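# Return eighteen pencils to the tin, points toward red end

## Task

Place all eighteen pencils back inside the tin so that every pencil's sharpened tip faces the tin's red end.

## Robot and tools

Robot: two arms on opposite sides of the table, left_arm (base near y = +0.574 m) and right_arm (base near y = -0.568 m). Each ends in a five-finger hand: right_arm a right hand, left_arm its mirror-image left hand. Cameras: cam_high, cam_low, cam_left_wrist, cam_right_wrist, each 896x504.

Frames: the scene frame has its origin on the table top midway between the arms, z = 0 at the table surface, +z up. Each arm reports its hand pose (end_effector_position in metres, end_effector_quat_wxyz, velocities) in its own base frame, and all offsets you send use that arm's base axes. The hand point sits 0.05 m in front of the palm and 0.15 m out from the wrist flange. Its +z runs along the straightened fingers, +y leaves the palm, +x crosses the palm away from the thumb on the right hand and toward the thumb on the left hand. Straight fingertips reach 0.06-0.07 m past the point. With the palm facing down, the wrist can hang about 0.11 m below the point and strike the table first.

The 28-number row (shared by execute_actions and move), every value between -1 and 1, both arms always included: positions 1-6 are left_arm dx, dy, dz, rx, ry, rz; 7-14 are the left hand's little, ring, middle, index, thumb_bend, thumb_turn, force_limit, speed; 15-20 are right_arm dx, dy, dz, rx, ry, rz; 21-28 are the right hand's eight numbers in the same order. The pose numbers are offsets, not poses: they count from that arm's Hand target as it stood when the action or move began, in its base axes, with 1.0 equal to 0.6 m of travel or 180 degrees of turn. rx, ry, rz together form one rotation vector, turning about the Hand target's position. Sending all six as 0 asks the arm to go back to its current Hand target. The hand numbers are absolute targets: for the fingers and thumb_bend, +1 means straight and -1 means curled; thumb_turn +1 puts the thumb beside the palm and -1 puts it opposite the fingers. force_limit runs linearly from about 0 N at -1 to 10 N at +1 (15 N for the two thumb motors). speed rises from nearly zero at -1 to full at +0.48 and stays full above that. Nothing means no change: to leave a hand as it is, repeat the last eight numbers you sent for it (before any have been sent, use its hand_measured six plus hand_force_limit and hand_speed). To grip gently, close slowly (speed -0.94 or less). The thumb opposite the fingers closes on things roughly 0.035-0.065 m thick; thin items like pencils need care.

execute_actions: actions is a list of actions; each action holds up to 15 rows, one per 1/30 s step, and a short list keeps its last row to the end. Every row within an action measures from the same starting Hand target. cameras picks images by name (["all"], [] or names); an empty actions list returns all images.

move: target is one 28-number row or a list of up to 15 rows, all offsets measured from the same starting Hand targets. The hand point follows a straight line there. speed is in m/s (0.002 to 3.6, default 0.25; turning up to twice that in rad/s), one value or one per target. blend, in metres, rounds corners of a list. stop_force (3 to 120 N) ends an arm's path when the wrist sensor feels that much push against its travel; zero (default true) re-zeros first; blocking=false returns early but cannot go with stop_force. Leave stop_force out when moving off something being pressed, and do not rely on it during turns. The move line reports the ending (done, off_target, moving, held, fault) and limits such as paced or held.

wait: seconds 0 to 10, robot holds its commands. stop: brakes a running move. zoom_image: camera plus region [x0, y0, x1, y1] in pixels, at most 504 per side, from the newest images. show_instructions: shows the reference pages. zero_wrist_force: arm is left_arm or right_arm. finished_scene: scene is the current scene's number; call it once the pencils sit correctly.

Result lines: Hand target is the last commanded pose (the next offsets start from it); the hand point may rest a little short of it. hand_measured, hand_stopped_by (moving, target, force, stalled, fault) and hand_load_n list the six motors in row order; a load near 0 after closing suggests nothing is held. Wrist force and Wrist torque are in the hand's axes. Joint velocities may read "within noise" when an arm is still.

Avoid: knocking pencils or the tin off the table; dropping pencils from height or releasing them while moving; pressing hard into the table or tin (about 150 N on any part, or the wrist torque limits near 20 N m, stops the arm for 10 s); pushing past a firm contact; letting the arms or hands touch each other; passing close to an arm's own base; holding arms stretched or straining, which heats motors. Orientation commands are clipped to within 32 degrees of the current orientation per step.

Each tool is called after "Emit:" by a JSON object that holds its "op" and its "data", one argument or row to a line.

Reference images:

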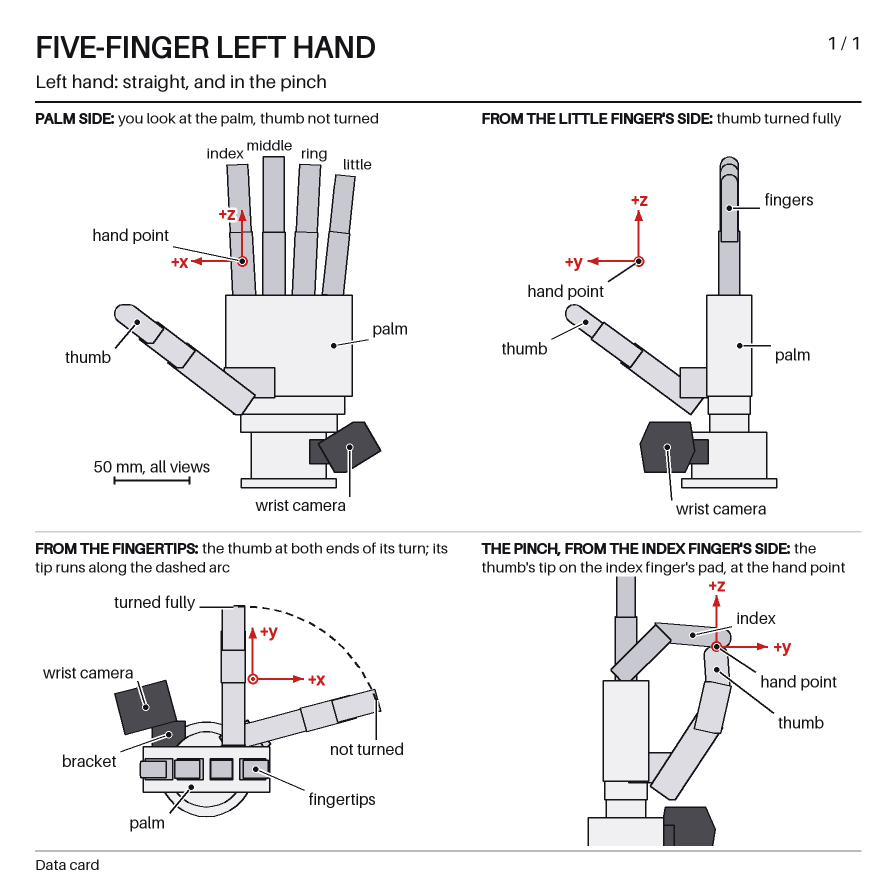

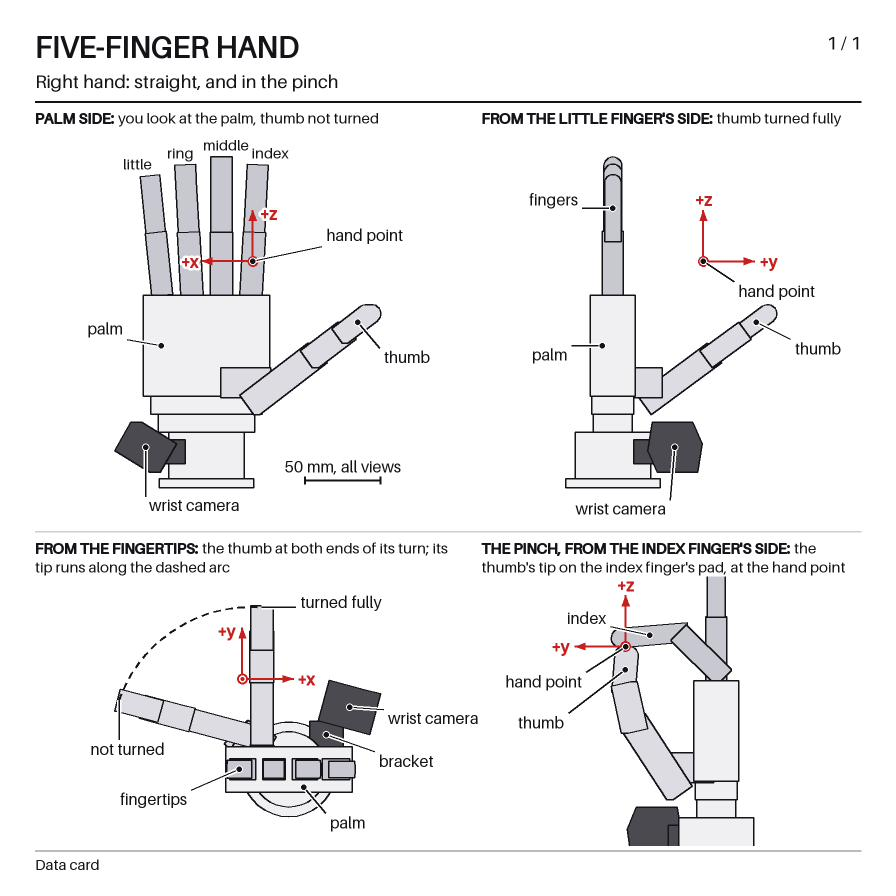

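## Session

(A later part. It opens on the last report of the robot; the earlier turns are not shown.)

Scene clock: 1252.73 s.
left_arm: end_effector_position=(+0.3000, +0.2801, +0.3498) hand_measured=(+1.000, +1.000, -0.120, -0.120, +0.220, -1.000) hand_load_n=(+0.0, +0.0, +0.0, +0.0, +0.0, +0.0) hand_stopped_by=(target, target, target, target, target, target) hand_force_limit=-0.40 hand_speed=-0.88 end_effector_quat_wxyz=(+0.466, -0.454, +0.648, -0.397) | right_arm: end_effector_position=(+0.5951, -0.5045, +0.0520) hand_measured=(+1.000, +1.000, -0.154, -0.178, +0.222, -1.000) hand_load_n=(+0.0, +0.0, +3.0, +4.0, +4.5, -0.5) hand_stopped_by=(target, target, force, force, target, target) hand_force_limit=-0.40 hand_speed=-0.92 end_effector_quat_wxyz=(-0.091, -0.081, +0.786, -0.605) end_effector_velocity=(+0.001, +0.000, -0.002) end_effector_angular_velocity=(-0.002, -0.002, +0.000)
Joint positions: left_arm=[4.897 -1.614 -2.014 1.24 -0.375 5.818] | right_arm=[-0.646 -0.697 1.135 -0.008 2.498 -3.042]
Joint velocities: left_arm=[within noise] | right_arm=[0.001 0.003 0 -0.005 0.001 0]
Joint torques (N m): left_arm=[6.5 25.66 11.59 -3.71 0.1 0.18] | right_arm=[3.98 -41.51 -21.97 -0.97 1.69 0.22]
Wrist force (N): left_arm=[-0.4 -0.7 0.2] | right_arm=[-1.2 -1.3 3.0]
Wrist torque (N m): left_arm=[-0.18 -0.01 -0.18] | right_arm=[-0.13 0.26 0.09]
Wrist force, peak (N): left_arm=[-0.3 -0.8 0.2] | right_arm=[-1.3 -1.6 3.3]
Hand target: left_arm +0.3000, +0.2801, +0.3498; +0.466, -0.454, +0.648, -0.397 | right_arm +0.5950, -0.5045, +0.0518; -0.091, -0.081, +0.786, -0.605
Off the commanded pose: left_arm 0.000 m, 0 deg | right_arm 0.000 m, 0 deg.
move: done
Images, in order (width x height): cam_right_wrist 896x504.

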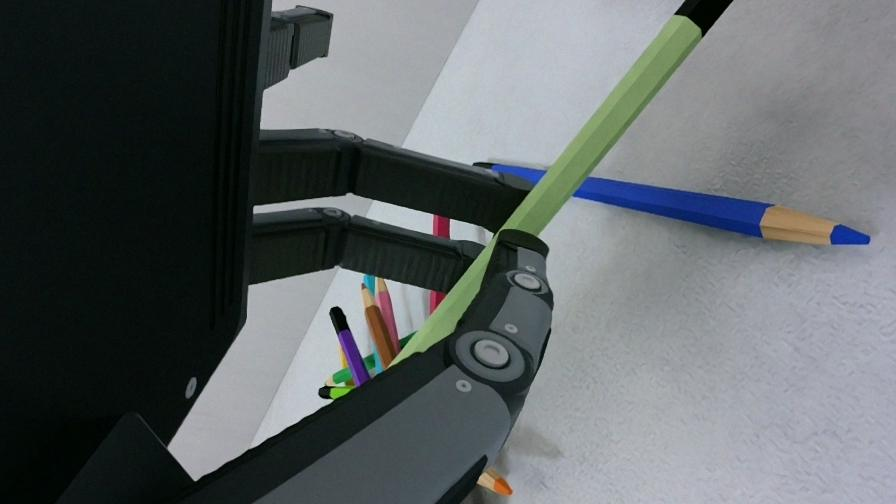

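Emit:
{"op": "move", "data": {
  "target": [
    [0,0,0,0,0,0,1,1,-0.12,-0.12,0.22,-1,-0.4,-0.88,0,0,0.18,0,0,0,1,1,-0.65,-0.65,0.22,-1,-0.4,-0.92],
    [0,0,0,0,0,0,1,1,-0.12,-0.12,0.22,-1,-0.4,-0.88,-0.405,-0.0192,0.13,0,0,0.4778,1,1,-0.65,-0.65,0.22,-1,-0.4,-0.92],
    [0,0,0,0,0,0,1,1,-0.12,-0.12,0.22,-1,-0.4,-0.88,-0.405,-0.0192,0.0137,0,0,0.4778,1,1,-0.65,-0.65,0.22,-1,-0.4,-0.92]
  ],
  "speed": [0.12,0.22,0.12],
  "blend": [0.02,0.02,0],
  "cameras": ["cam_high","cam_right_wrist"]
}}

Emit:
{"op": "zoom_image", "data": {
  "camera": "cam_high",
  "region": [290, 285, 420, 415]
}}

Scene clock: 1276.03 s.
left_arm: end_effector_position=(+0.3000, +0.2801, +0.3498) hand_measured=(+1.000, +1.000, -0.120, -0.120, +0.220, -1.000) hand_load_n=(+0.0, -0.5, +0.0, +0.0, +0.5, +0.0) hand_stopped_by=(target, target, target, target, target, target) hand_force_limit=-0.40 hand_speed=-0.88 end_effector_quat_wxyz=(+0.466, -0.454, +0.648, -0.397) | right_arm: end_effector_position=(+0.3520, -0.5159, +0.0600) hand_measured=(+1.000, +1.000, -0.154, -0.178, +0.222, -1.000) hand_load_n=(+0.0, +0.0, +3.0, +4.0, +5.0, -1.0) hand_stopped_by=(target, target, force, force, target, target) hand_force_limit=-0.40 hand_speed=-0.92 end_effector_quat_wxyz=(-0.346, +0.596, -0.520, +0.505)
Joint positions: left_arm=[4.897 -1.614 -2.014 1.24 -0.375 5.818] | right_arm=[-1.585 -0.814 1.5 0.508 0.273 -4.574]
Joint torques (N m): left_arm=[6.76 25.15 12.11 -3.52 0.1 -0.08] | right_arm=[7.82 -36.08 -27.39 2.89 -4.24 -1.11]
Wrist force (N): left_arm=[-0.3 -0.6 0.1] | right_arm=[-0.4 -1.7 2.8]
Wrist torque (N m): left_arm=[-0.17 -0.03 -0.17] | right_arm=[-0.24 0.25 0.26]
Wrist force, peak (N): left_arm=[-0.2 -0.9 0.3] | right_arm=[-1.6 -3.8 3.1]
Hand target: left_arm +0.3000, +0.2801, +0.3498; +0.466, -0.454, +0.648, -0.397 | right_arm +0.3520, -0.5160, +0.0600; -0.346, +0.596, -0.520, +0.505
Off the commanded pose: left_arm 0.000 m, 0 deg | right_arm 0.000 m, 0 deg.
move: done
Images, in order (width x height): cam_high 896x504, cam_right_wrist 896x504.

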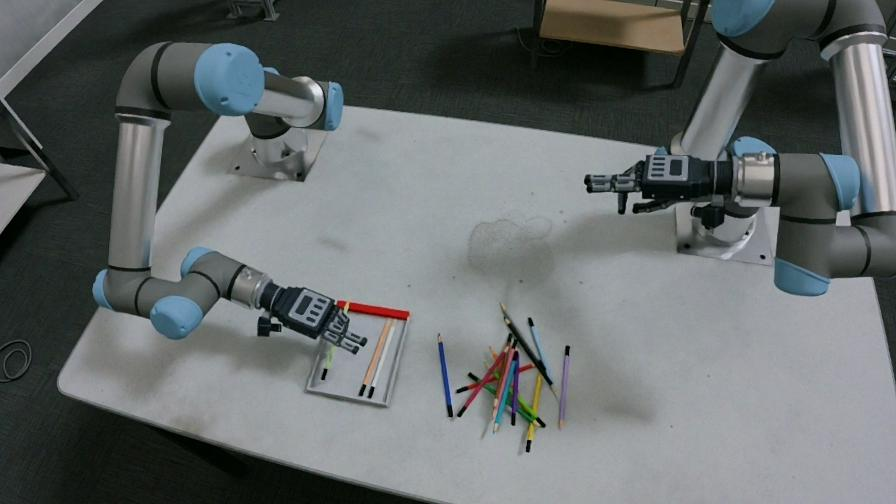

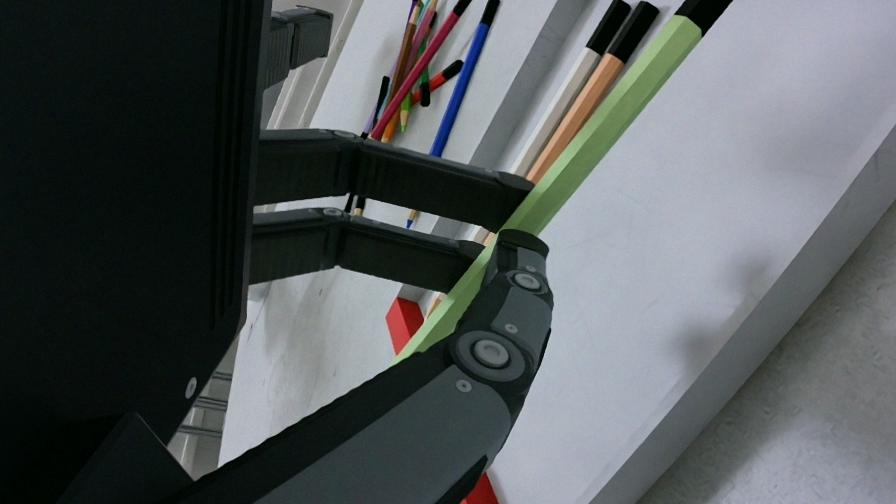

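Scaled by 3.877 from the camera's 896x504 image, which has a finer 1280x720 frame.

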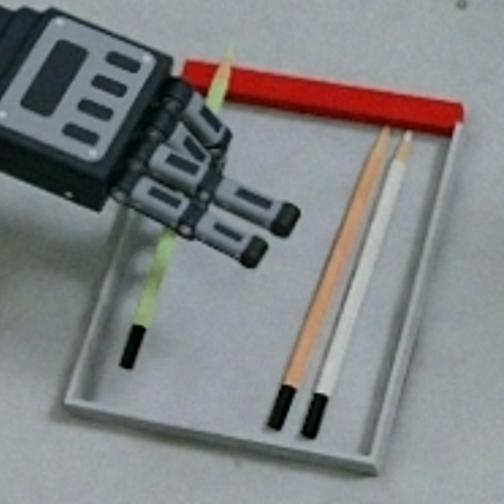

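Emit:
{"op": "move", "data": {
  "target": [0,0,0,0,0,0,1,1,-0.12,-0.12,0.22,-1,-0.4,-0.88,0.0083,-0.01,-0.025,0,0,0,1,1,-0.65,-0.65,0.22,-1,-0.4,-0.92],
  "speed": 0.1
}}

Emit:
{"op": "move", "data": {
  "target": [
    [0,0,0,0,0,0,1,1,-0.12,-0.12,0.22,-1,-0.4,-0.88,0,0,-0.02,0,0,0,1,1,-0.65,-0.65,0.22,-1,-0.4,-0.92],
    [0,0,0,0,0,0,1,1,-0.12,-0.12,0.22,-1,-0.4,-0.88,0,0,-0.05,0,0,0,1,1,-0.65,-0.65,0.22,-1,-0.4,-0.92]
  ],
  "speed": [0.03,0.015],
  "stop_force": 3,
  "cameras": ["cam_high","cam_right_wrist"]
}}

Emit:
{"op": "zoom_image", "data": {
  "camera": "cam_high",
  "region": [290, 285, 420, 415]
}}

Scene clock: 1296.60 s.
left_arm: end_effector_position=(+0.3000, +0.2801, +0.3498) hand_measured=(+1.000, +1.000, -0.120, -0.120, +0.220, -1.000) hand_load_n=(+0.0, +0.0, +0.0, +0.0, +0.0, +0.0) hand_stopped_by=(target, target, target, target, target, target) hand_force_limit=-0.40 hand_speed=-0.88 end_effector_quat_wxyz=(+0.466, -0.454, +0.648, -0.397) | right_arm: end_effector_position=(+0.3571, -0.5221, +0.0450) hand_measured=(+1.000, +1.000, -0.154, -0.178, +0.222, -1.000) hand_load_n=(+0.0, +0.0, +3.0, +4.0, +4.5, -0.5) hand_stopped_by=(target, target, force, force, target, target) hand_force_limit=-0.40 hand_speed=-0.92 end_effector_quat_wxyz=(-0.346, +0.596, -0.520, +0.505) end_effector_velocity=(-0.001, +0.000, +0.001) end_effector_angular_velocity=(-0.001, +0.001, -0.001)
Joint positions: left_arm=[4.897 -1.614 -2.014 1.24 -0.375 5.818] | right_arm=[-1.575 -0.785 1.482 0.464 0.276 -4.54]
Joint velocities: left_arm=[within noise] | right_arm=[-0.002 -0.002 0 0.005 0 -0.004]
Joint torques (N m): left_arm=[6.31 25.28 12.33 -3.49 0.25 -0.18] | right_arm=[-7.33 -51.25 -0.02 4.05 0.14 -1.09]
Wrist force (N): left_arm=[-0.4 -0.6 0.4] | right_arm=[-0.2 -1.7 2.7]
Wrist torque (N m): left_arm=[-0.17 0.01 -0.19] | right_arm=[-0.22 0.23 0.18]
Wrist force, peak (N): left_arm=[-0.1 -0.8 0.5] | right_arm=[-0.4 -2.4 2.9]
Hand target: left_arm +0.3000, +0.2801, +0.3498; +0.466, -0.454, +0.648, -0.397 | right_arm +0.3570, -0.5220, +0.0450; -0.346, +0.596, -0.520, +0.505
Off the commanded pose: left_arm 0.000 m, 0 deg | right_arm 0.000 m, 0 deg.
move: done

Scene clock: 1298.83 s.
left_arm: end_effector_position=(+0.3000, +0.2801, +0.3498) hand_measured=(+1.000, +1.000, -0.120, -0.120, +0.220, -1.000) hand_load_n=(-0.5, +0.0, +0.0, +0.0, +0.0, +0.0) hand_stopped_by=(target, target, target, target, target, target) hand_force_limit=-0.40 hand_speed=-0.88 end_effector_quat_wxyz=(+0.466, -0.454, +0.648, -0.397) | right_arm: end_effector_position=(+0.3570, -0.5220, +0.0175) hand_measured=(+1.000, +1.000, -0.154, -0.178, +0.222, -1.000) hand_load_n=(+0.0, +0.0, +2.5, +4.0, +5.0, +0.0) hand_stopped_by=(target, target, force, force, target, target) hand_force_limit=-0.40 hand_speed=-0.92 end_effector_quat_wxyz=(-0.346, +0.596, -0.520, +0.505)
Joint positions: left_arm=[4.897 -1.614 -2.014 1.24 -0.375 5.818] | right_arm=[-1.575 -0.742 1.488 0.415 0.276 -4.54]
Joint torques (N m): left_arm=[6.61 25.13 12.16 -3.48 0.12 -0.3] | right_arm=[-7.63 -51.35 -12.8 3.84 1.79 -0.18]
Wrist force (N): left_arm=[-0.2 -0.6 0.2] | right_arm=[-0.1 -4.1 2.5]
Wrist torque (N m): left_arm=[-0.16 -0.03 -0.17] | right_arm=[-0.26 0.26 0.14]
Wrist force, peak (N): left_arm=[-0.5 -0.8 0.1] | right_arm=[1.8 -10.6 0.5]
Hand target: left_arm +0.3000, +0.2801, +0.3498; +0.466, -0.454, +0.648, -0.397 | right_arm +0.3570, -0.5220, +0.0175; -0.346, +0.596, -0.520, +0.505 (not the last commanded pose)
Off the commanded pose: left_arm 0.000 m, 0 deg | right_arm 0.002 m, 0 deg.
move: contact (right_arm); path passed 1 of 2 targets
Images, in order (width x height): cam_high 896x504, cam_right_wrist 896x504.

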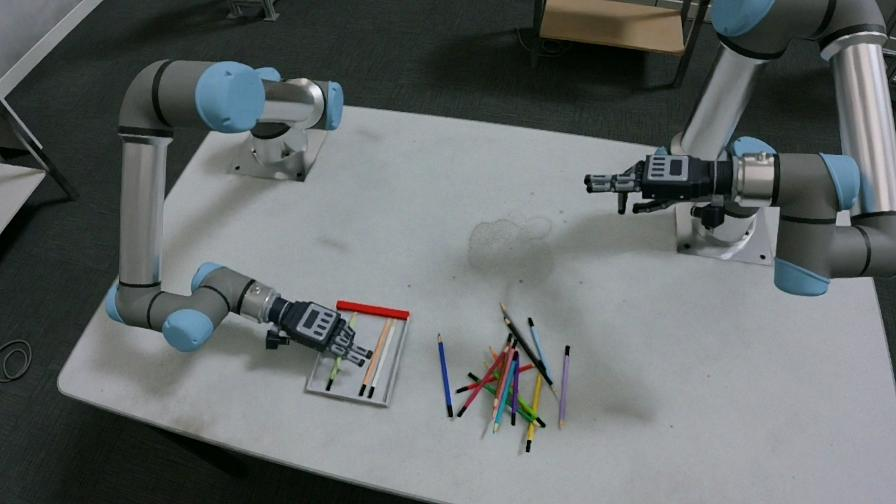

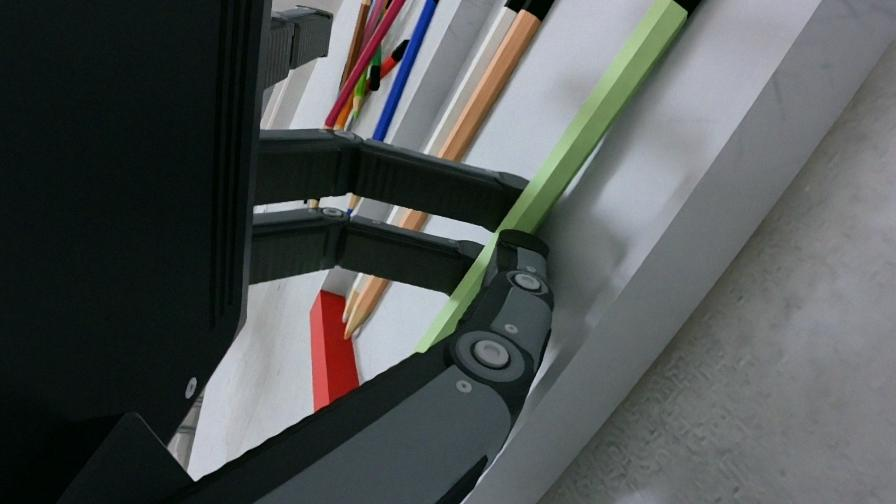

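Scaled by 3.877 from the camera's 896x504 image, which has a finer 1280x720 frame.

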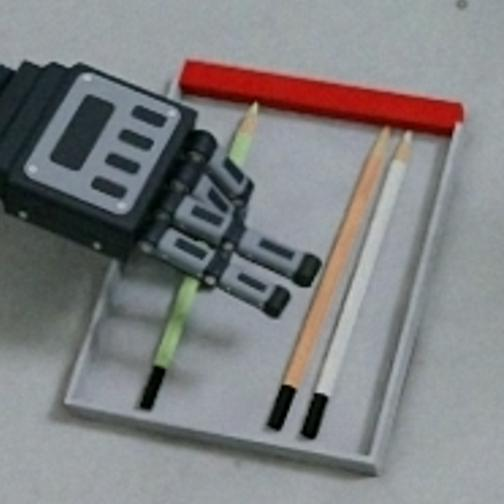

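Emit:
{"op": "move", "data": {
  "target": [
    [0,0,0,0,0,0,1,1,-0.12,-0.12,0.22,-1,-0.4,-0.88,0,0,0.0025,0,0,0,1,1,-0.65,-0.65,0.22,-1,-0.4,-0.92],
    [0,0,0,0,0,0,1,1,-0.12,-0.12,0.22,-1,-0.4,-0.88,-0.0004,-0.0083,0.0025,0,0,0,1,1,-0.65,-0.65,0.22,-1,-0.4,-0.92]
  ],
  "speed": 0.03
}}

Emit:
{"op": "move", "data": {
  "target": [
    [0,0,0,0,0,0,1,1,-0.12,-0.12,0.22,-1,-0.4,-0.88,0,0,0,0,0,0,1,1,-0.12,-0.12,0.22,-1,-0.4,-0.88],
    [0,0,0,0,0,0,1,1,-0.12,-0.12,0.22,-1,-0.4,-0.88,0,0,0.15,0,0,0,1,1,-0.12,-0.12,0.22,-1,-0.4,-0.88]
  ],
  "speed": [0.03,0.1],
  "cameras": ["cam_high","cam_right_wrist"]
}}

Emit:
{"op": "zoom_image", "data": {
  "camera": "cam_high",
  "region": [290, 285, 420, 415]
}}

Scene clock: 1310.13 s.
left_arm: end_effector_position=(+0.3000, +0.2801, +0.3498) hand_measured=(+1.000, +1.000, -0.120, -0.120, +0.220, -1.000) hand_load_n=(+0.0, +0.0, +0.0, +0.0, +0.0, +0.0) hand_stopped_by=(target, target, target, target, target, target) hand_force_limit=-0.40 hand_speed=-0.88 end_effector_quat_wxyz=(+0.466, -0.454, +0.648, -0.397) | right_arm: end_effector_position=(+0.3568, -0.5270, +0.0190) hand_measured=(+1.000, +1.000, -0.154, -0.178, +0.222, -1.000) hand_load_n=(+0.0, +0.0, +3.0, +4.0, +5.5, +0.0) hand_stopped_by=(target, target, force, force, target, target) hand_force_limit=-0.40 hand_speed=-0.92 end_effector_quat_wxyz=(-0.346, +0.596, -0.520, +0.505) end_effector_velocity=(+0.000, +0.002, -0.002) end_effector_angular_velocity=(+0.001, +0.000, +0.000)
Joint positions: left_arm=[4.897 -1.614 -2.014 1.24 -0.375 5.818] | right_arm=[-1.576 -0.736 1.47 0.429 0.276 -4.542]
Joint velocities: left_arm=[within noise] | right_arm=[0 0 0.006 -0.004 0 -0.001]
Joint torques (N m): left_arm=[6.34 25.24 11.81 -3.39 0.22 -0.34] | right_arm=[-9.5 -53.14 -0.15 0.48 -4.01 -0.73]
Wrist force (N): left_arm=[-0.2 -0.5 0.5] | right_arm=[-0.7 -1.7 2.9]
Wrist torque (N m): left_arm=[-0.16 -0.02 -0.18] | right_arm=[-0.22 0.28 0.15]
Wrist force, peak (N): left_arm=[-0.5 -0.8 0.4] | right_arm=[-0.2 -4.3 2.5]
Hand target: left_arm +0.3000, +0.2801, +0.3498; +0.466, -0.454, +0.648, -0.397 | right_arm +0.3568, -0.5270, +0.0190; -0.346, +0.596, -0.520, +0.505
Off the commanded pose: left_arm 0.000 m, 0 deg | right_arm 0.000 m, 0 deg.
move: done

Scene clock: 1311.90 s.
left_arm: end_effector_position=(+0.3000, +0.2801, +0.3498) hand_measured=(+1.000, +1.000, -0.120, -0.120, +0.220, -1.000) hand_load_n=(+0.0, +0.0, +0.0, +0.0, +0.5, +0.0) hand_stopped_by=(target, target, target, target, target, target) hand_force_limit=-0.40 hand_speed=-0.88 end_effector_quat_wxyz=(+0.466, -0.454, +0.648, -0.397) | right_arm: end_effector_position=(+0.3568, -0.5271, +0.1090) hand_measured=(+1.000, +1.000, -0.120, -0.120, +0.220, -1.000) hand_load_n=(+0.0, +0.0, +0.0, +0.0, +0.5, +0.0) hand_stopped_by=(target, target, target, target, target, target) hand_force_limit=-0.40 hand_speed=-0.88 end_effector_quat_wxyz=(-0.346, +0.596, -0.520, +0.505)
Joint positions: left_arm=[4.897 -1.614 -2.014 1.24 -0.375 5.818] | right_arm=[-1.576 -0.865 1.433 0.594 0.276 -4.542]
Joint torques (N m): left_arm=[6.35 25.23 11.68 -3.4 0.15 -0.37] | right_arm=[-0.88 -37.26 -1.97 0.18 -2.41 -0.18]
Wrist force (N): left_arm=[-0.1 -0.8 0.4] | right_arm=[-0.8 -1.8 2.6]
Wrist torque (N m): left_arm=[-0.21 -0.04 -0.16] | right_arm=[-0.23 0.24 0.11]
Wrist force, peak (N): left_arm=[-0.2 -1.0 0.2] | right_arm=[-0.4 -3.2 2.7]
Hand target: left_arm +0.3000, +0.2801, +0.3498; +0.466, -0.454, +0.648, -0.397 | right_arm +0.3568, -0.5270, +0.1090; -0.346, +0.596, -0.520, +0.505
Off the commanded pose: left_arm 0.000 m, 0 deg | right_arm 0.000 m, 0 deg.
move: done
Images, in order (width x height): cam_high 896x504, cam_right_wrist 896x504.

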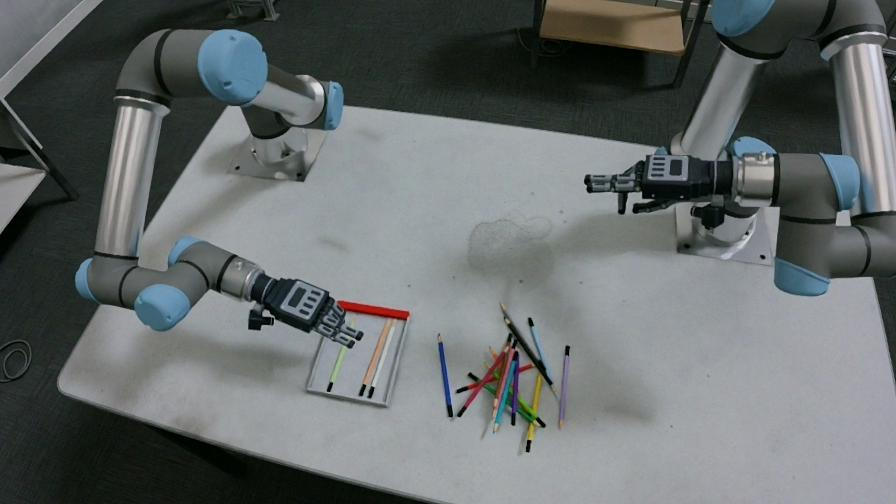

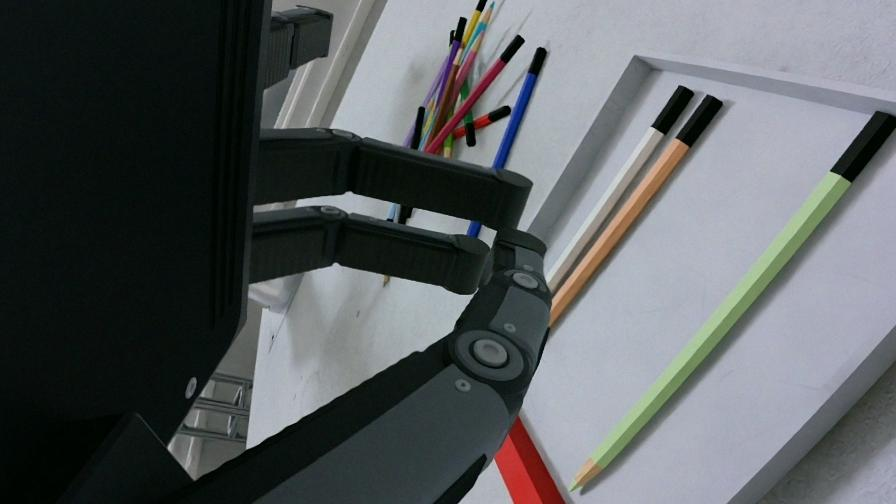

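Scaled by 3.877 from the camera's 896x504 image, which has a finer 1280x720 frame.

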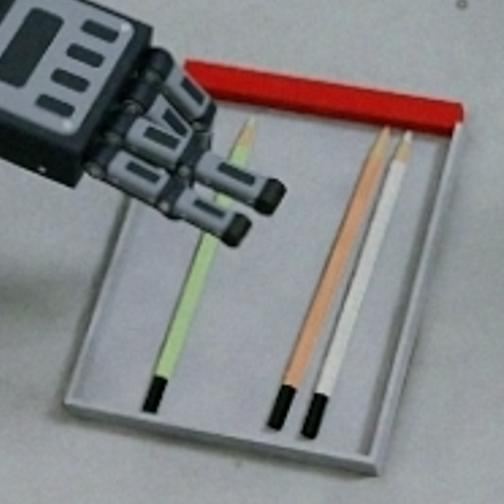

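Emit:
{"op": "move", "data": {
  "target": [
    [0,0,0,0,0,0,1,1,-0.12,-0.12,0.22,-1,-0.4,-0.88,0.15,-0.007,0.03,0,0,0.06,1,1,-0.12,-0.12,0.22,-1,-0.4,-0.88],
    [0,0,0,0,0,0,1,1,-0.12,-0.12,0.22,-1,-0.4,-0.88,0.3493,-0.0148,-0.0483,0,0,0.1222,1,1,-0.12,-0.12,0.22,-1,-0.4,-0.88]
  ],
  "speed": [0.25,0.25],
  "blend": [0.03,0],
  "cameras": ["cam_right_wrist"]
}}

Emit:
{"op": "zoom_image", "data": {
  "camera": "cam_right_wrist",
  "region": [446, 0, 896, 504]
}}

Scene clock: 1335.23 s.
left_arm: end_effector_position=(+0.3000, +0.2801, +0.3498) hand_measured=(+1.000, +1.000, -0.120, -0.120, +0.220, -1.000) hand_load_n=(+0.0, +0.0, +0.0, +0.0, +0.5, +0.0) hand_stopped_by=(target, target, target, target, target, target) hand_force_limit=-0.40 hand_speed=-0.88 end_effector_quat_wxyz=(+0.466, -0.454, +0.648, -0.397) | right_arm: end_effector_position=(+0.5663, -0.5359, +0.0800) hand_measured=(+1.000, +1.000, -0.120, -0.120, +0.220, -1.000) hand_load_n=(+0.0, +0.0, +0.0, +0.0, +0.0, +0.0) hand_stopped_by=(target, target, target, target, target, target) hand_force_limit=-0.40 hand_speed=-0.88 end_effector_quat_wxyz=(-0.436, +0.684, -0.397, +0.430)
Joint positions: left_arm=[4.897 -1.614 -2.014 1.24 -0.375 5.818] | right_arm=[-1.237 -0.33 0.507 1.141 0.261 -4.703]
Joint torques (N m): left_arm=[6.69 24.52 12.06 -3.32 0.2 -0.66] | right_arm=[7.76 -65.77 -4.86 2.37 -2.51 -0.97]
Wrist force (N): left_arm=[0.1 -0.6 0.2] | right_arm=[-0.3 -1.5 3.0]
Wrist torque (N m): left_arm=[-0.16 -0.07 -0.16] | right_arm=[-0.21 0.18 0.22]
Wrist force, peak (N): left_arm=[-0.4 -0.7 0.6] | right_arm=[-0.4 -1.3 4.9]
Hand target: left_arm +0.3000, +0.2801, +0.3498; +0.466, -0.454, +0.648, -0.397 | right_arm +0.5664, -0.5359, +0.0800; -0.436, +0.684, -0.397, +0.430
Off the commanded pose: left_arm 0.000 m, 0 deg | right_arm 0.000 m, 0 deg.
move: done
Images, in order (width x height): cam_right_wrist 896x504.

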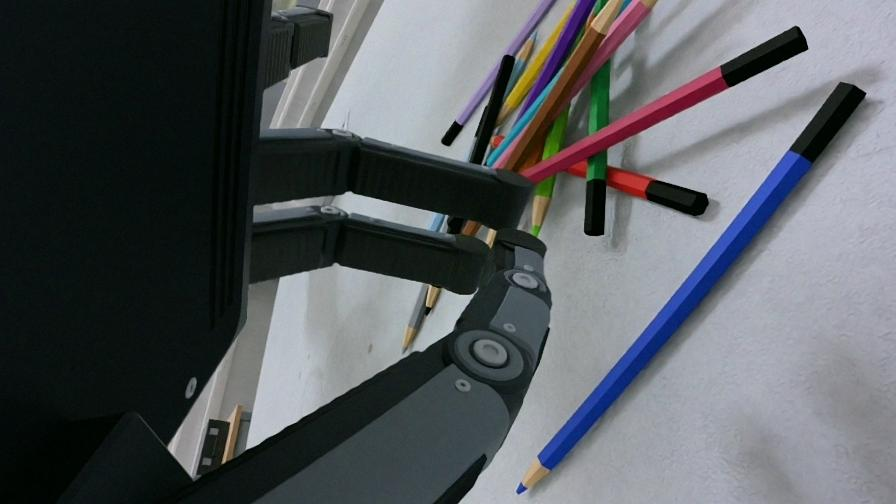

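Scaled by 1.000.

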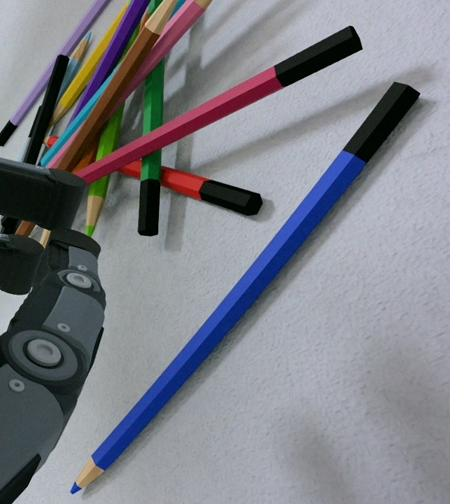

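Emit:
{"op": "move", "data": {
  "target": [0,0,0,0,0,0,1,1,-0.12,-0.12,0.22,-1,-0.4,-0.88,-0.0017,0.0023,-0.075,0,0,0.0056,1,1,-0.12,-0.12,0.22,-1,-0.4,-0.88],
  "speed": 0.12
}}

Emit:
{"op": "move", "data": {
  "target": [0,0,0,0,0,0,1,1,-0.12,-0.12,0.22,-1,-0.4,-0.88,0,0,-0.04,0,0,0,1,1,-0.12,-0.12,0.22,-1,-0.4,-0.88],
  "speed": 0.015,
  "stop_force": 3,
  "cameras": ["cam_right_wrist"]
}}

Scene clock: 1353.33 s.
left_arm: end_effector_position=(+0.3000, +0.2801, +0.3498) hand_measured=(+1.000, +1.000, -0.120, -0.120, +0.220, -1.000) hand_load_n=(+0.0, +0.0, +0.0, +0.0, +0.0, +0.0) hand_stopped_by=(target, target, target, target, target, target) hand_force_limit=-0.40 hand_speed=-0.88 end_effector_quat_wxyz=(+0.466, -0.454, +0.648, -0.397) | right_arm: end_effector_position=(+0.5653, -0.5345, +0.0351) hand_measured=(+1.000, +1.000, -0.120, -0.120, +0.220, -1.000) hand_load_n=(+0.0, +0.0, +0.0, +0.0, +0.5, +0.0) hand_stopped_by=(target, target, target, target, target, target) hand_force_limit=-0.40 hand_speed=-0.88 end_effector_quat_wxyz=(-0.440, +0.687, -0.391, +0.426)
Joint positions: left_arm=[4.897 -1.614 -2.014 1.24 -0.375 5.818] | right_arm=[-1.238 -0.261 0.498 1.148 0.257 -4.773]
Joint torques (N m): left_arm=[6.82 24.86 12.23 -3.23 0.2 -0.8] | right_arm=[-8.3 -65.42 -15.02 1.97 -3.71 0.8]
Wrist force (N): left_arm=[-0.2 -0.6 0.4] | right_arm=[-0.8 -1.7 2.6]
Wrist torque (N m): left_arm=[-0.18 -0.03 -0.17] | right_arm=[-0.21 0.28 0.22]
Wrist force, peak (N): left_arm=[-0.2 -0.9 0.3] | right_arm=[0.1 -3.2 2.6]
Hand target: left_arm +0.3000, +0.2801, +0.3498; +0.466, -0.454, +0.648, -0.397 | right_arm +0.5653, -0.5345, +0.0350; -0.440, +0.687, -0.391, +0.426
Off the commanded pose: left_arm 0.000 m, 0 deg | right_arm 0.000 m, 0 deg.
move: done

Scene clock: 1355.77 s.
left_arm: end_effector_position=(+0.3000, +0.2801, +0.3498) hand_measured=(+1.000, +1.000, -0.120, -0.120, +0.220, -1.000) hand_load_n=(+0.0, -0.5, +0.0, +0.0, +0.0, +0.0) hand_stopped_by=(target, target, target, target, target, target) hand_force_limit=-0.40 hand_speed=-0.88 end_effector_quat_wxyz=(+0.466, -0.454, +0.648, -0.397) | right_arm: end_effector_position=(+0.5653, -0.5344, +0.0138) hand_measured=(+1.000, +1.000, -0.120, -0.120, +0.220, -1.000) hand_load_n=(+0.0, +0.0, +0.0, +0.0, +0.0, +0.0) hand_stopped_by=(target, target, target, target, target, target) hand_force_limit=-0.40 hand_speed=-0.88 end_effector_quat_wxyz=(-0.440, +0.687, -0.391, +0.426)
Joint positions: left_arm=[4.897 -1.614 -2.014 1.24 -0.375 5.818] | right_arm=[-1.238 -0.235 0.5 1.12 0.257 -4.773]
Joint torques (N m): left_arm=[6.75 24.86 11.92 -3.14 0.19 -0.86] | right_arm=[-7.43 -64.91 -10.82 3.99 0.72 0.61]
Wrist force (N): left_arm=[-0.2 -0.4 0.3] | right_arm=[-0.2 -4.5 1.9]
Wrist torque (N m): left_arm=[-0.15 -0.04 -0.18] | right_arm=[-0.27 0.25 0.22]
Wrist force, peak (N): left_arm=[-0.3 -0.8 0.5] | right_arm=[1.8 -11.2 -0.2]
Hand target: left_arm +0.3000, +0.2801, +0.3498; +0.466, -0.454, +0.648, -0.397 | right_arm +0.5653, -0.5345, +0.0138; -0.440, +0.687, -0.391, +0.426 (not the last commanded pose)
Off the commanded pose: left_arm 0.000 m, 0 deg | right_arm 0.003 m, 0 deg.
move: contact (right_arm)
Images, in order (width x height): cam_right_wrist 896x504.

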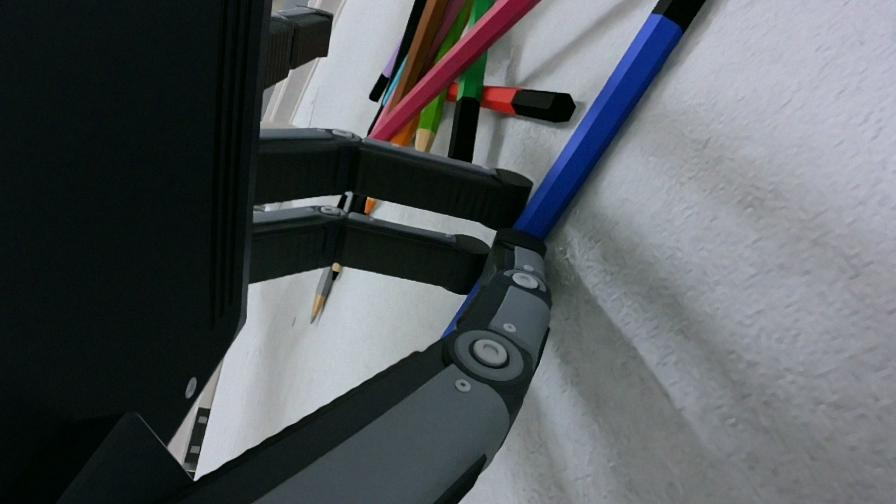

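Emit:
{"op": "move", "data": {
  "target": [
    [0,0,0,0,0,0,1,1,-0.12,-0.12,0.22,-1,-0.4,-0.88,0,0,-0.0008,0,0,0,1,1,-0.6,-0.6,0.22,-1,-0.8,-0.92],
    [0,0,0,0,0,0,1,1,-0.12,-0.12,0.22,-1,-0.4,-0.88,0,0,0.0005,0,0,0,1,1,-0.65,-0.65,0.22,-1,-0.4,-0.92]
  ],
  "speed": 0.03
}}

Emit:
{"op": "move", "data": {
  "target": [
    [0,0,0,0,0,0,1,1,-0.12,-0.12,0.22,-1,-0.4,-0.88,0,0,0.035,0,0,0,1,1,-0.65,-0.65,0.22,-1,-0.4,-0.92]
  ],
  "speed": [0.015],
  "cameras": ["cam_right_wrist"]
}}

Scene clock: 1368.50 s.
left_arm: end_effector_position=(+0.3000, +0.2801, +0.3498) hand_measured=(+1.000, +1.000, -0.120, -0.120, +0.220, -1.000) hand_load_n=(+0.0, +0.0, +0.0, +0.0, +0.0, +0.0) hand_stopped_by=(target, target, target, target, target, target) hand_force_limit=-0.40 hand_speed=-0.88 end_effector_quat_wxyz=(+0.466, -0.454, +0.648, -0.397) | right_arm: end_effector_position=(+0.5653, -0.5345, +0.0142) hand_measured=(+1.000, +1.000, -0.192, -0.170, +0.220, -1.000) hand_load_n=(+0.0, +0.0, +3.5, +3.5, +2.5, -0.5) hand_stopped_by=(target, target, force, force, target, target) hand_force_limit=-0.40 hand_speed=-0.92 end_effector_quat_wxyz=(-0.440, +0.687, -0.391, +0.426)
Joint positions: left_arm=[4.897 -1.614 -2.014 1.24 -0.375 5.818] | right_arm=[-1.238 -0.235 0.5 1.121 0.257 -4.773]
Joint torques (N m): left_arm=[6.65 24.34 11.7 -2.99 0.21 -0.95] | right_arm=[-7.53 -64.31 -23.47 3.96 0.7 0.72]
Wrist force (N): left_arm=[-0.4 -0.4 0.4] | right_arm=[-0.5 -4.4 1.9]
Wrist torque (N m): left_arm=[-0.14 0.00 -0.19] | right_arm=[-0.30 0.32 0.17]
Wrist force, peak (N): left_arm=[-0.4 -0.8 0.5] | right_arm=[2.0 -11.9 -0.1]
Hand target: left_arm +0.3000, +0.2801, +0.3498; +0.466, -0.454, +0.648, -0.397 | right_arm +0.5653, -0.5345, +0.0141; -0.440, +0.687, -0.391, +0.426
Off the commanded pose: left_arm 0.000 m, 0 deg | right_arm 0.000 m, 0 deg.
move: done

Scene clock: 1370.13 s.
left_arm: end_effector_position=(+0.3000, +0.2801, +0.3498) hand_measured=(+1.000, +1.000, -0.120, -0.120, +0.220, -1.000) hand_load_n=(+0.0, +0.0, +0.0, +0.0, +0.0, +0.5) hand_stopped_by=(target, target, target, target, target, target) hand_force_limit=-0.40 hand_speed=-0.88 end_effector_quat_wxyz=(+0.466, -0.454, +0.648, -0.397) | right_arm: end_effector_position=(+0.5653, -0.5345, +0.0353) hand_measured=(+1.000, +1.000, -0.192, -0.170, +0.220, -1.000) hand_load_n=(+0.0, -0.5, +2.0, +1.5, +2.5, +0.5) hand_stopped_by=(target, target, force, force, target, target) hand_force_limit=-0.40 hand_speed=-0.92 end_effector_quat_wxyz=(-0.440, +0.687, -0.391, +0.426)
Joint positions: left_arm=[4.897 -1.614 -2.014 1.24 -0.375 5.818] | right_arm=[-1.238 -0.261 0.498 1.148 0.257 -4.773]
Joint torques (N m): left_arm=[6.59 25.29 11.97 -3.09 0.32 -1.11] | right_arm=[-6.85 -51 -32.23 2.76 0.84 -0.39]
Wrist force (N): left_arm=[-0.3 -0.5 0.5] | right_arm=[-0.7 -1.5 2.6]
Wrist torque (N m): left_arm=[-0.17 -0.02 -0.18] | right_arm=[-0.19 0.27 0.24]
Wrist force, peak (N): left_arm=[-0.4 -0.8 0.5] | right_arm=[-0.5 -4.0 1.9]
Hand target: left_arm +0.3000, +0.2801, +0.3498; +0.466, -0.454, +0.648, -0.397 | right_arm +0.5653, -0.5345, +0.0351; -0.440, +0.687, -0.391, +0.426
Off the commanded pose: left_arm 0.000 m, 0 deg | right_arm 0.000 m, 0 deg.
move: done
Images, in order (width x height): cam_right_wrist 896x504.

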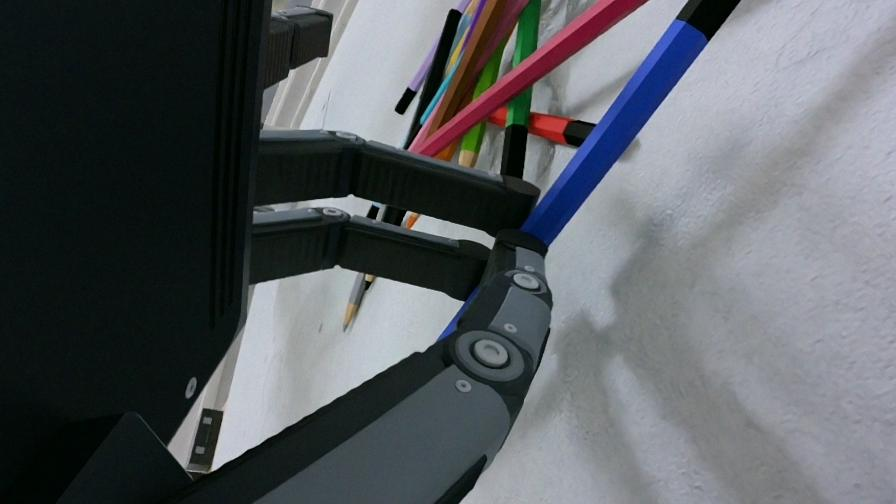

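Emit:
{"op": "move", "data": {
  "target": [
    [0,0,0,0,0,0,1,1,-0.12,-0.12,0.22,-1,-0.4,-0.88,0,0,0.12,0,0,0,1,1,-0.65,-0.65,0.22,-1,-0.4,-0.92],
    [0,0,0,0,0,0,1,1,-0.12,-0.12,0.22,-1,-0.4,-0.88,-0.3172,0.0208,0.13,0,0,-0.1278,1,1,-0.65,-0.65,0.22,-1,-0.4,-0.92],
    [0,0,0,0,0,0,1,1,-0.12,-0.12,0.22,-1,-0.4,-0.88,-0.3172,0.0208,0.0162,0,0,-0.1278,1,1,-0.65,-0.65,0.22,-1,-0.4,-0.92]
  ],
  "speed": [0.08,0.18,0.1],
  "blend": [0.02,0.02,0],
  "cameras": ["cam_high","cam_right_wrist"]
}}

Emit:
{"op": "zoom_image", "data": {
  "camera": "cam_high",
  "region": [290, 285, 420, 415]
}}

Scene clock: 1391.47 s.
left_arm: end_effector_position=(+0.3000, +0.2801, +0.3498) hand_measured=(+1.000, +1.000, -0.120, -0.120, +0.220, -1.000) hand_load_n=(+0.0, +0.0, +0.0, +0.0, +0.0, +0.0) hand_stopped_by=(target, target, target, target, target, target) hand_force_limit=-0.40 hand_speed=-0.88 end_effector_quat_wxyz=(+0.466, -0.454, +0.648, -0.397) | right_arm: end_effector_position=(+0.3750, -0.5219, +0.0448) hand_measured=(+1.000, +1.000, -0.192, -0.170, +0.220, -1.000) hand_load_n=(+0.0, +0.0, +2.0, +1.5, +2.0, +0.0) hand_stopped_by=(target, target, force, force, target, target) hand_force_limit=-0.40 hand_speed=-0.92 end_effector_quat_wxyz=(-0.346, +0.595, -0.520, +0.505)
Joint positions: left_arm=[4.897 -1.614 -2.014 1.24 -0.375 5.818] | right_arm=[-1.54 -0.799 1.479 0.374 0.292 -4.428]
Joint torques (N m): left_arm=[5.84 24.89 11.92 -2.85 0.32 -1.35] | right_arm=[7.71 -47.99 -28.46 3.93 -2.61 0.26]
Wrist force (N): left_arm=[-0.2 -0.7 -0.1] | right_arm=[-0.6 -1.8 2.8]
Wrist torque (N m): left_arm=[-0.16 -0.04 -0.17] | right_arm=[-0.23 0.24 0.10]
Wrist force, peak (N): left_arm=[-0.4 -0.7 0.6] | right_arm=[-0.3 -2.0 3.5]
Hand target: left_arm +0.3000, +0.2801, +0.3498; +0.466, -0.454, +0.648, -0.397 | right_arm +0.3750, -0.5220, +0.0449; -0.346, +0.596, -0.520, +0.505
Off the commanded pose: left_arm 0.000 m, 0 deg | right_arm 0.000 m, 0 deg.
move: done
Images, in order (width x height): cam_high 896x504, cam_right_wrist 896x504.

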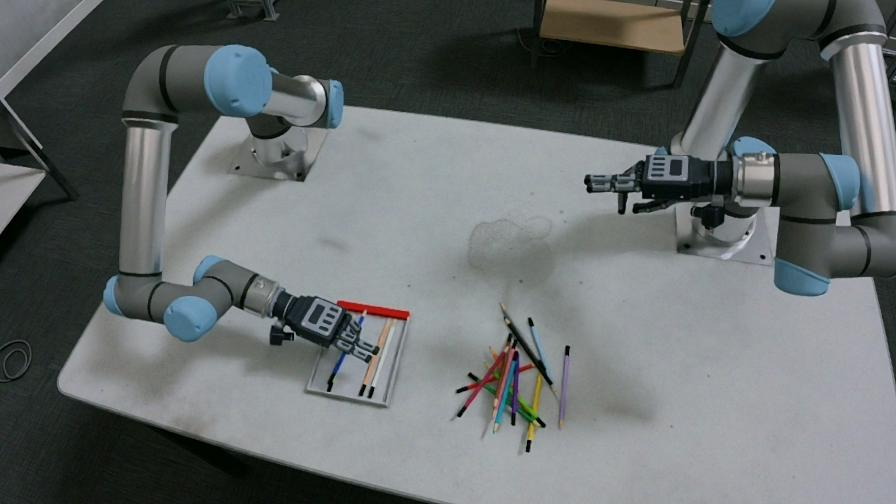

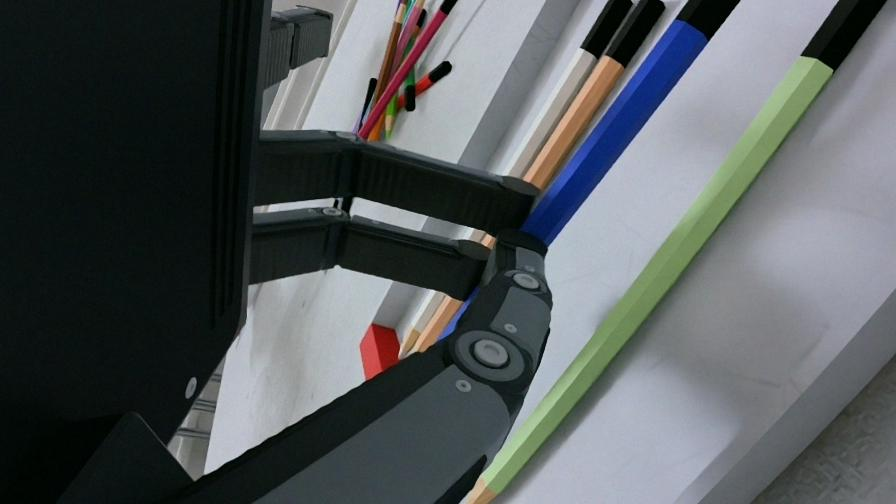

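Scaled by 3.877 from the camera's 896x504 image, which has a finer 1280x720 frame.

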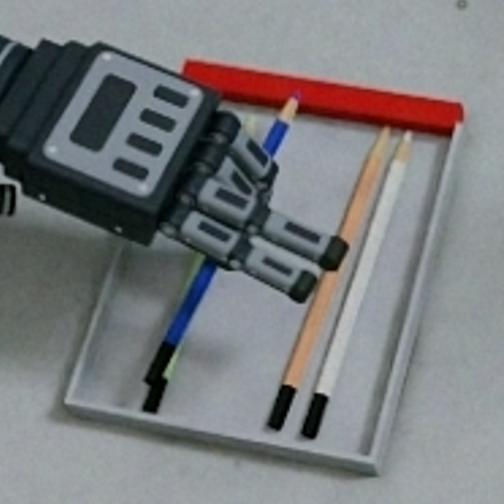

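Emit:
{"op": "move", "data": {
  "target": [0,0,0,0,0,0,1,1,-0.12,-0.12,0.22,-1,-0.4,-0.88,0.01,0,-0.01,0,0,0.0472,1,1,-0.65,-0.65,0.22,-1,-0.4,-0.92],
  "speed": 0.1,
  "cameras": ["cam_high"]
}}

Emit:
{"op": "zoom_image", "data": {
  "camera": "cam_high",
  "region": [290, 285, 420, 415]
}}

Scene clock: 1405.53 s.
left_arm: end_effector_position=(+0.3000, +0.2801, +0.3498) hand_measured=(+1.000, +1.000, -0.120, -0.120, +0.220, -1.000) hand_load_n=(+0.0, +0.0, +0.0, +0.0, +0.0, +0.0) hand_stopped_by=(target, target, target, target, target, target) hand_force_limit=-0.40 hand_speed=-0.88 end_effector_quat_wxyz=(+0.466, -0.454, +0.648, -0.397) | right_arm: end_effector_position=(+0.3811, -0.5220, +0.0389) hand_measured=(+1.000, +1.000, -0.192, -0.170, +0.220, -1.000) hand_load_n=(+0.0, +0.0, +2.5, +1.5, +2.5, +0.0) hand_stopped_by=(target, target, force, force, target, target) hand_force_limit=-0.40 hand_speed=-0.92 end_effector_quat_wxyz=(-0.383, +0.632, -0.474, +0.478)
Joint positions: left_arm=[4.897 -1.614 -2.014 1.24 -0.375 5.818] | right_arm=[-1.53 -0.632 1.305 0.86 0.253 -4.926]
Joint torques (N m): left_arm=[6.48 24.43 11.9 -2.8 0.3 -1.45] | right_arm=[-9.11 -52.84 -0.48 3.59 -2.82 -1.12]
Wrist force (N): left_arm=[0.0 -0.6 0.3] | right_arm=[-0.5 -1.5 2.8]
Wrist torque (N m): left_arm=[-0.18 -0.06 -0.17] | right_arm=[-0.17 0.20 0.23]
Wrist force, peak (N): left_arm=[-0.5 -0.9 0.3] | right_arm=[-0.7 -1.7 3.3]
Hand target: left_arm +0.3000, +0.2801, +0.3498; +0.466, -0.454, +0.648, -0.397 | right_arm +0.3810, -0.5220, +0.0389; -0.383, +0.632, -0.474, +0.478
Off the commanded pose: left_arm 0.000 m, 0 deg | right_arm 0.000 m, 0 deg.
move: done
Images, in order (width x height): cam_high 896x504.

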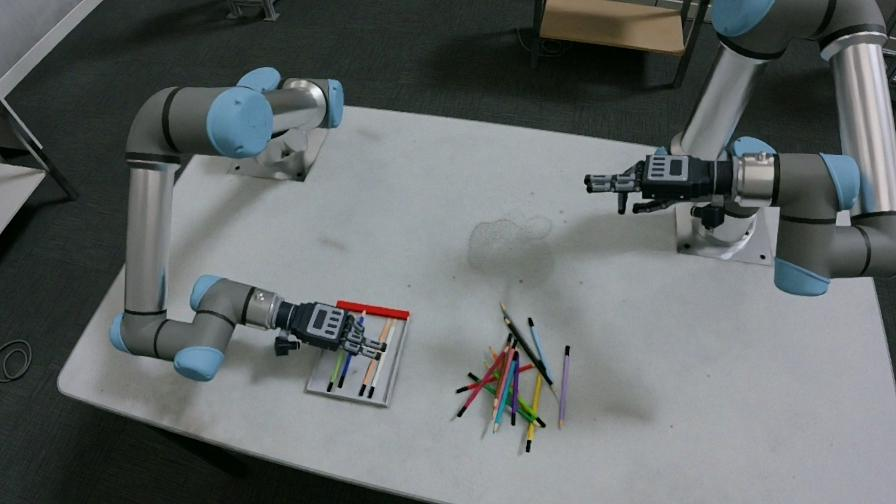

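Scaled by 3.877 from the camera's 896x504 image, which has a finer 1280x720 frame.

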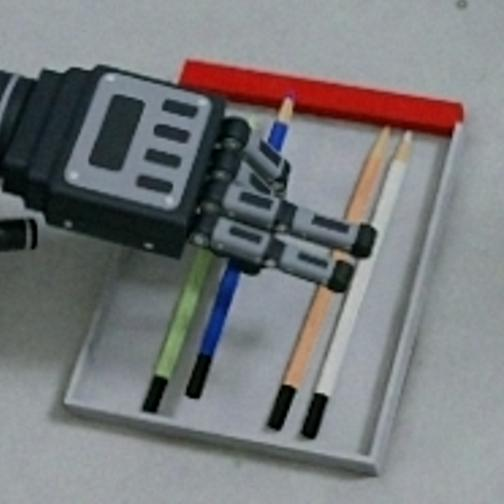

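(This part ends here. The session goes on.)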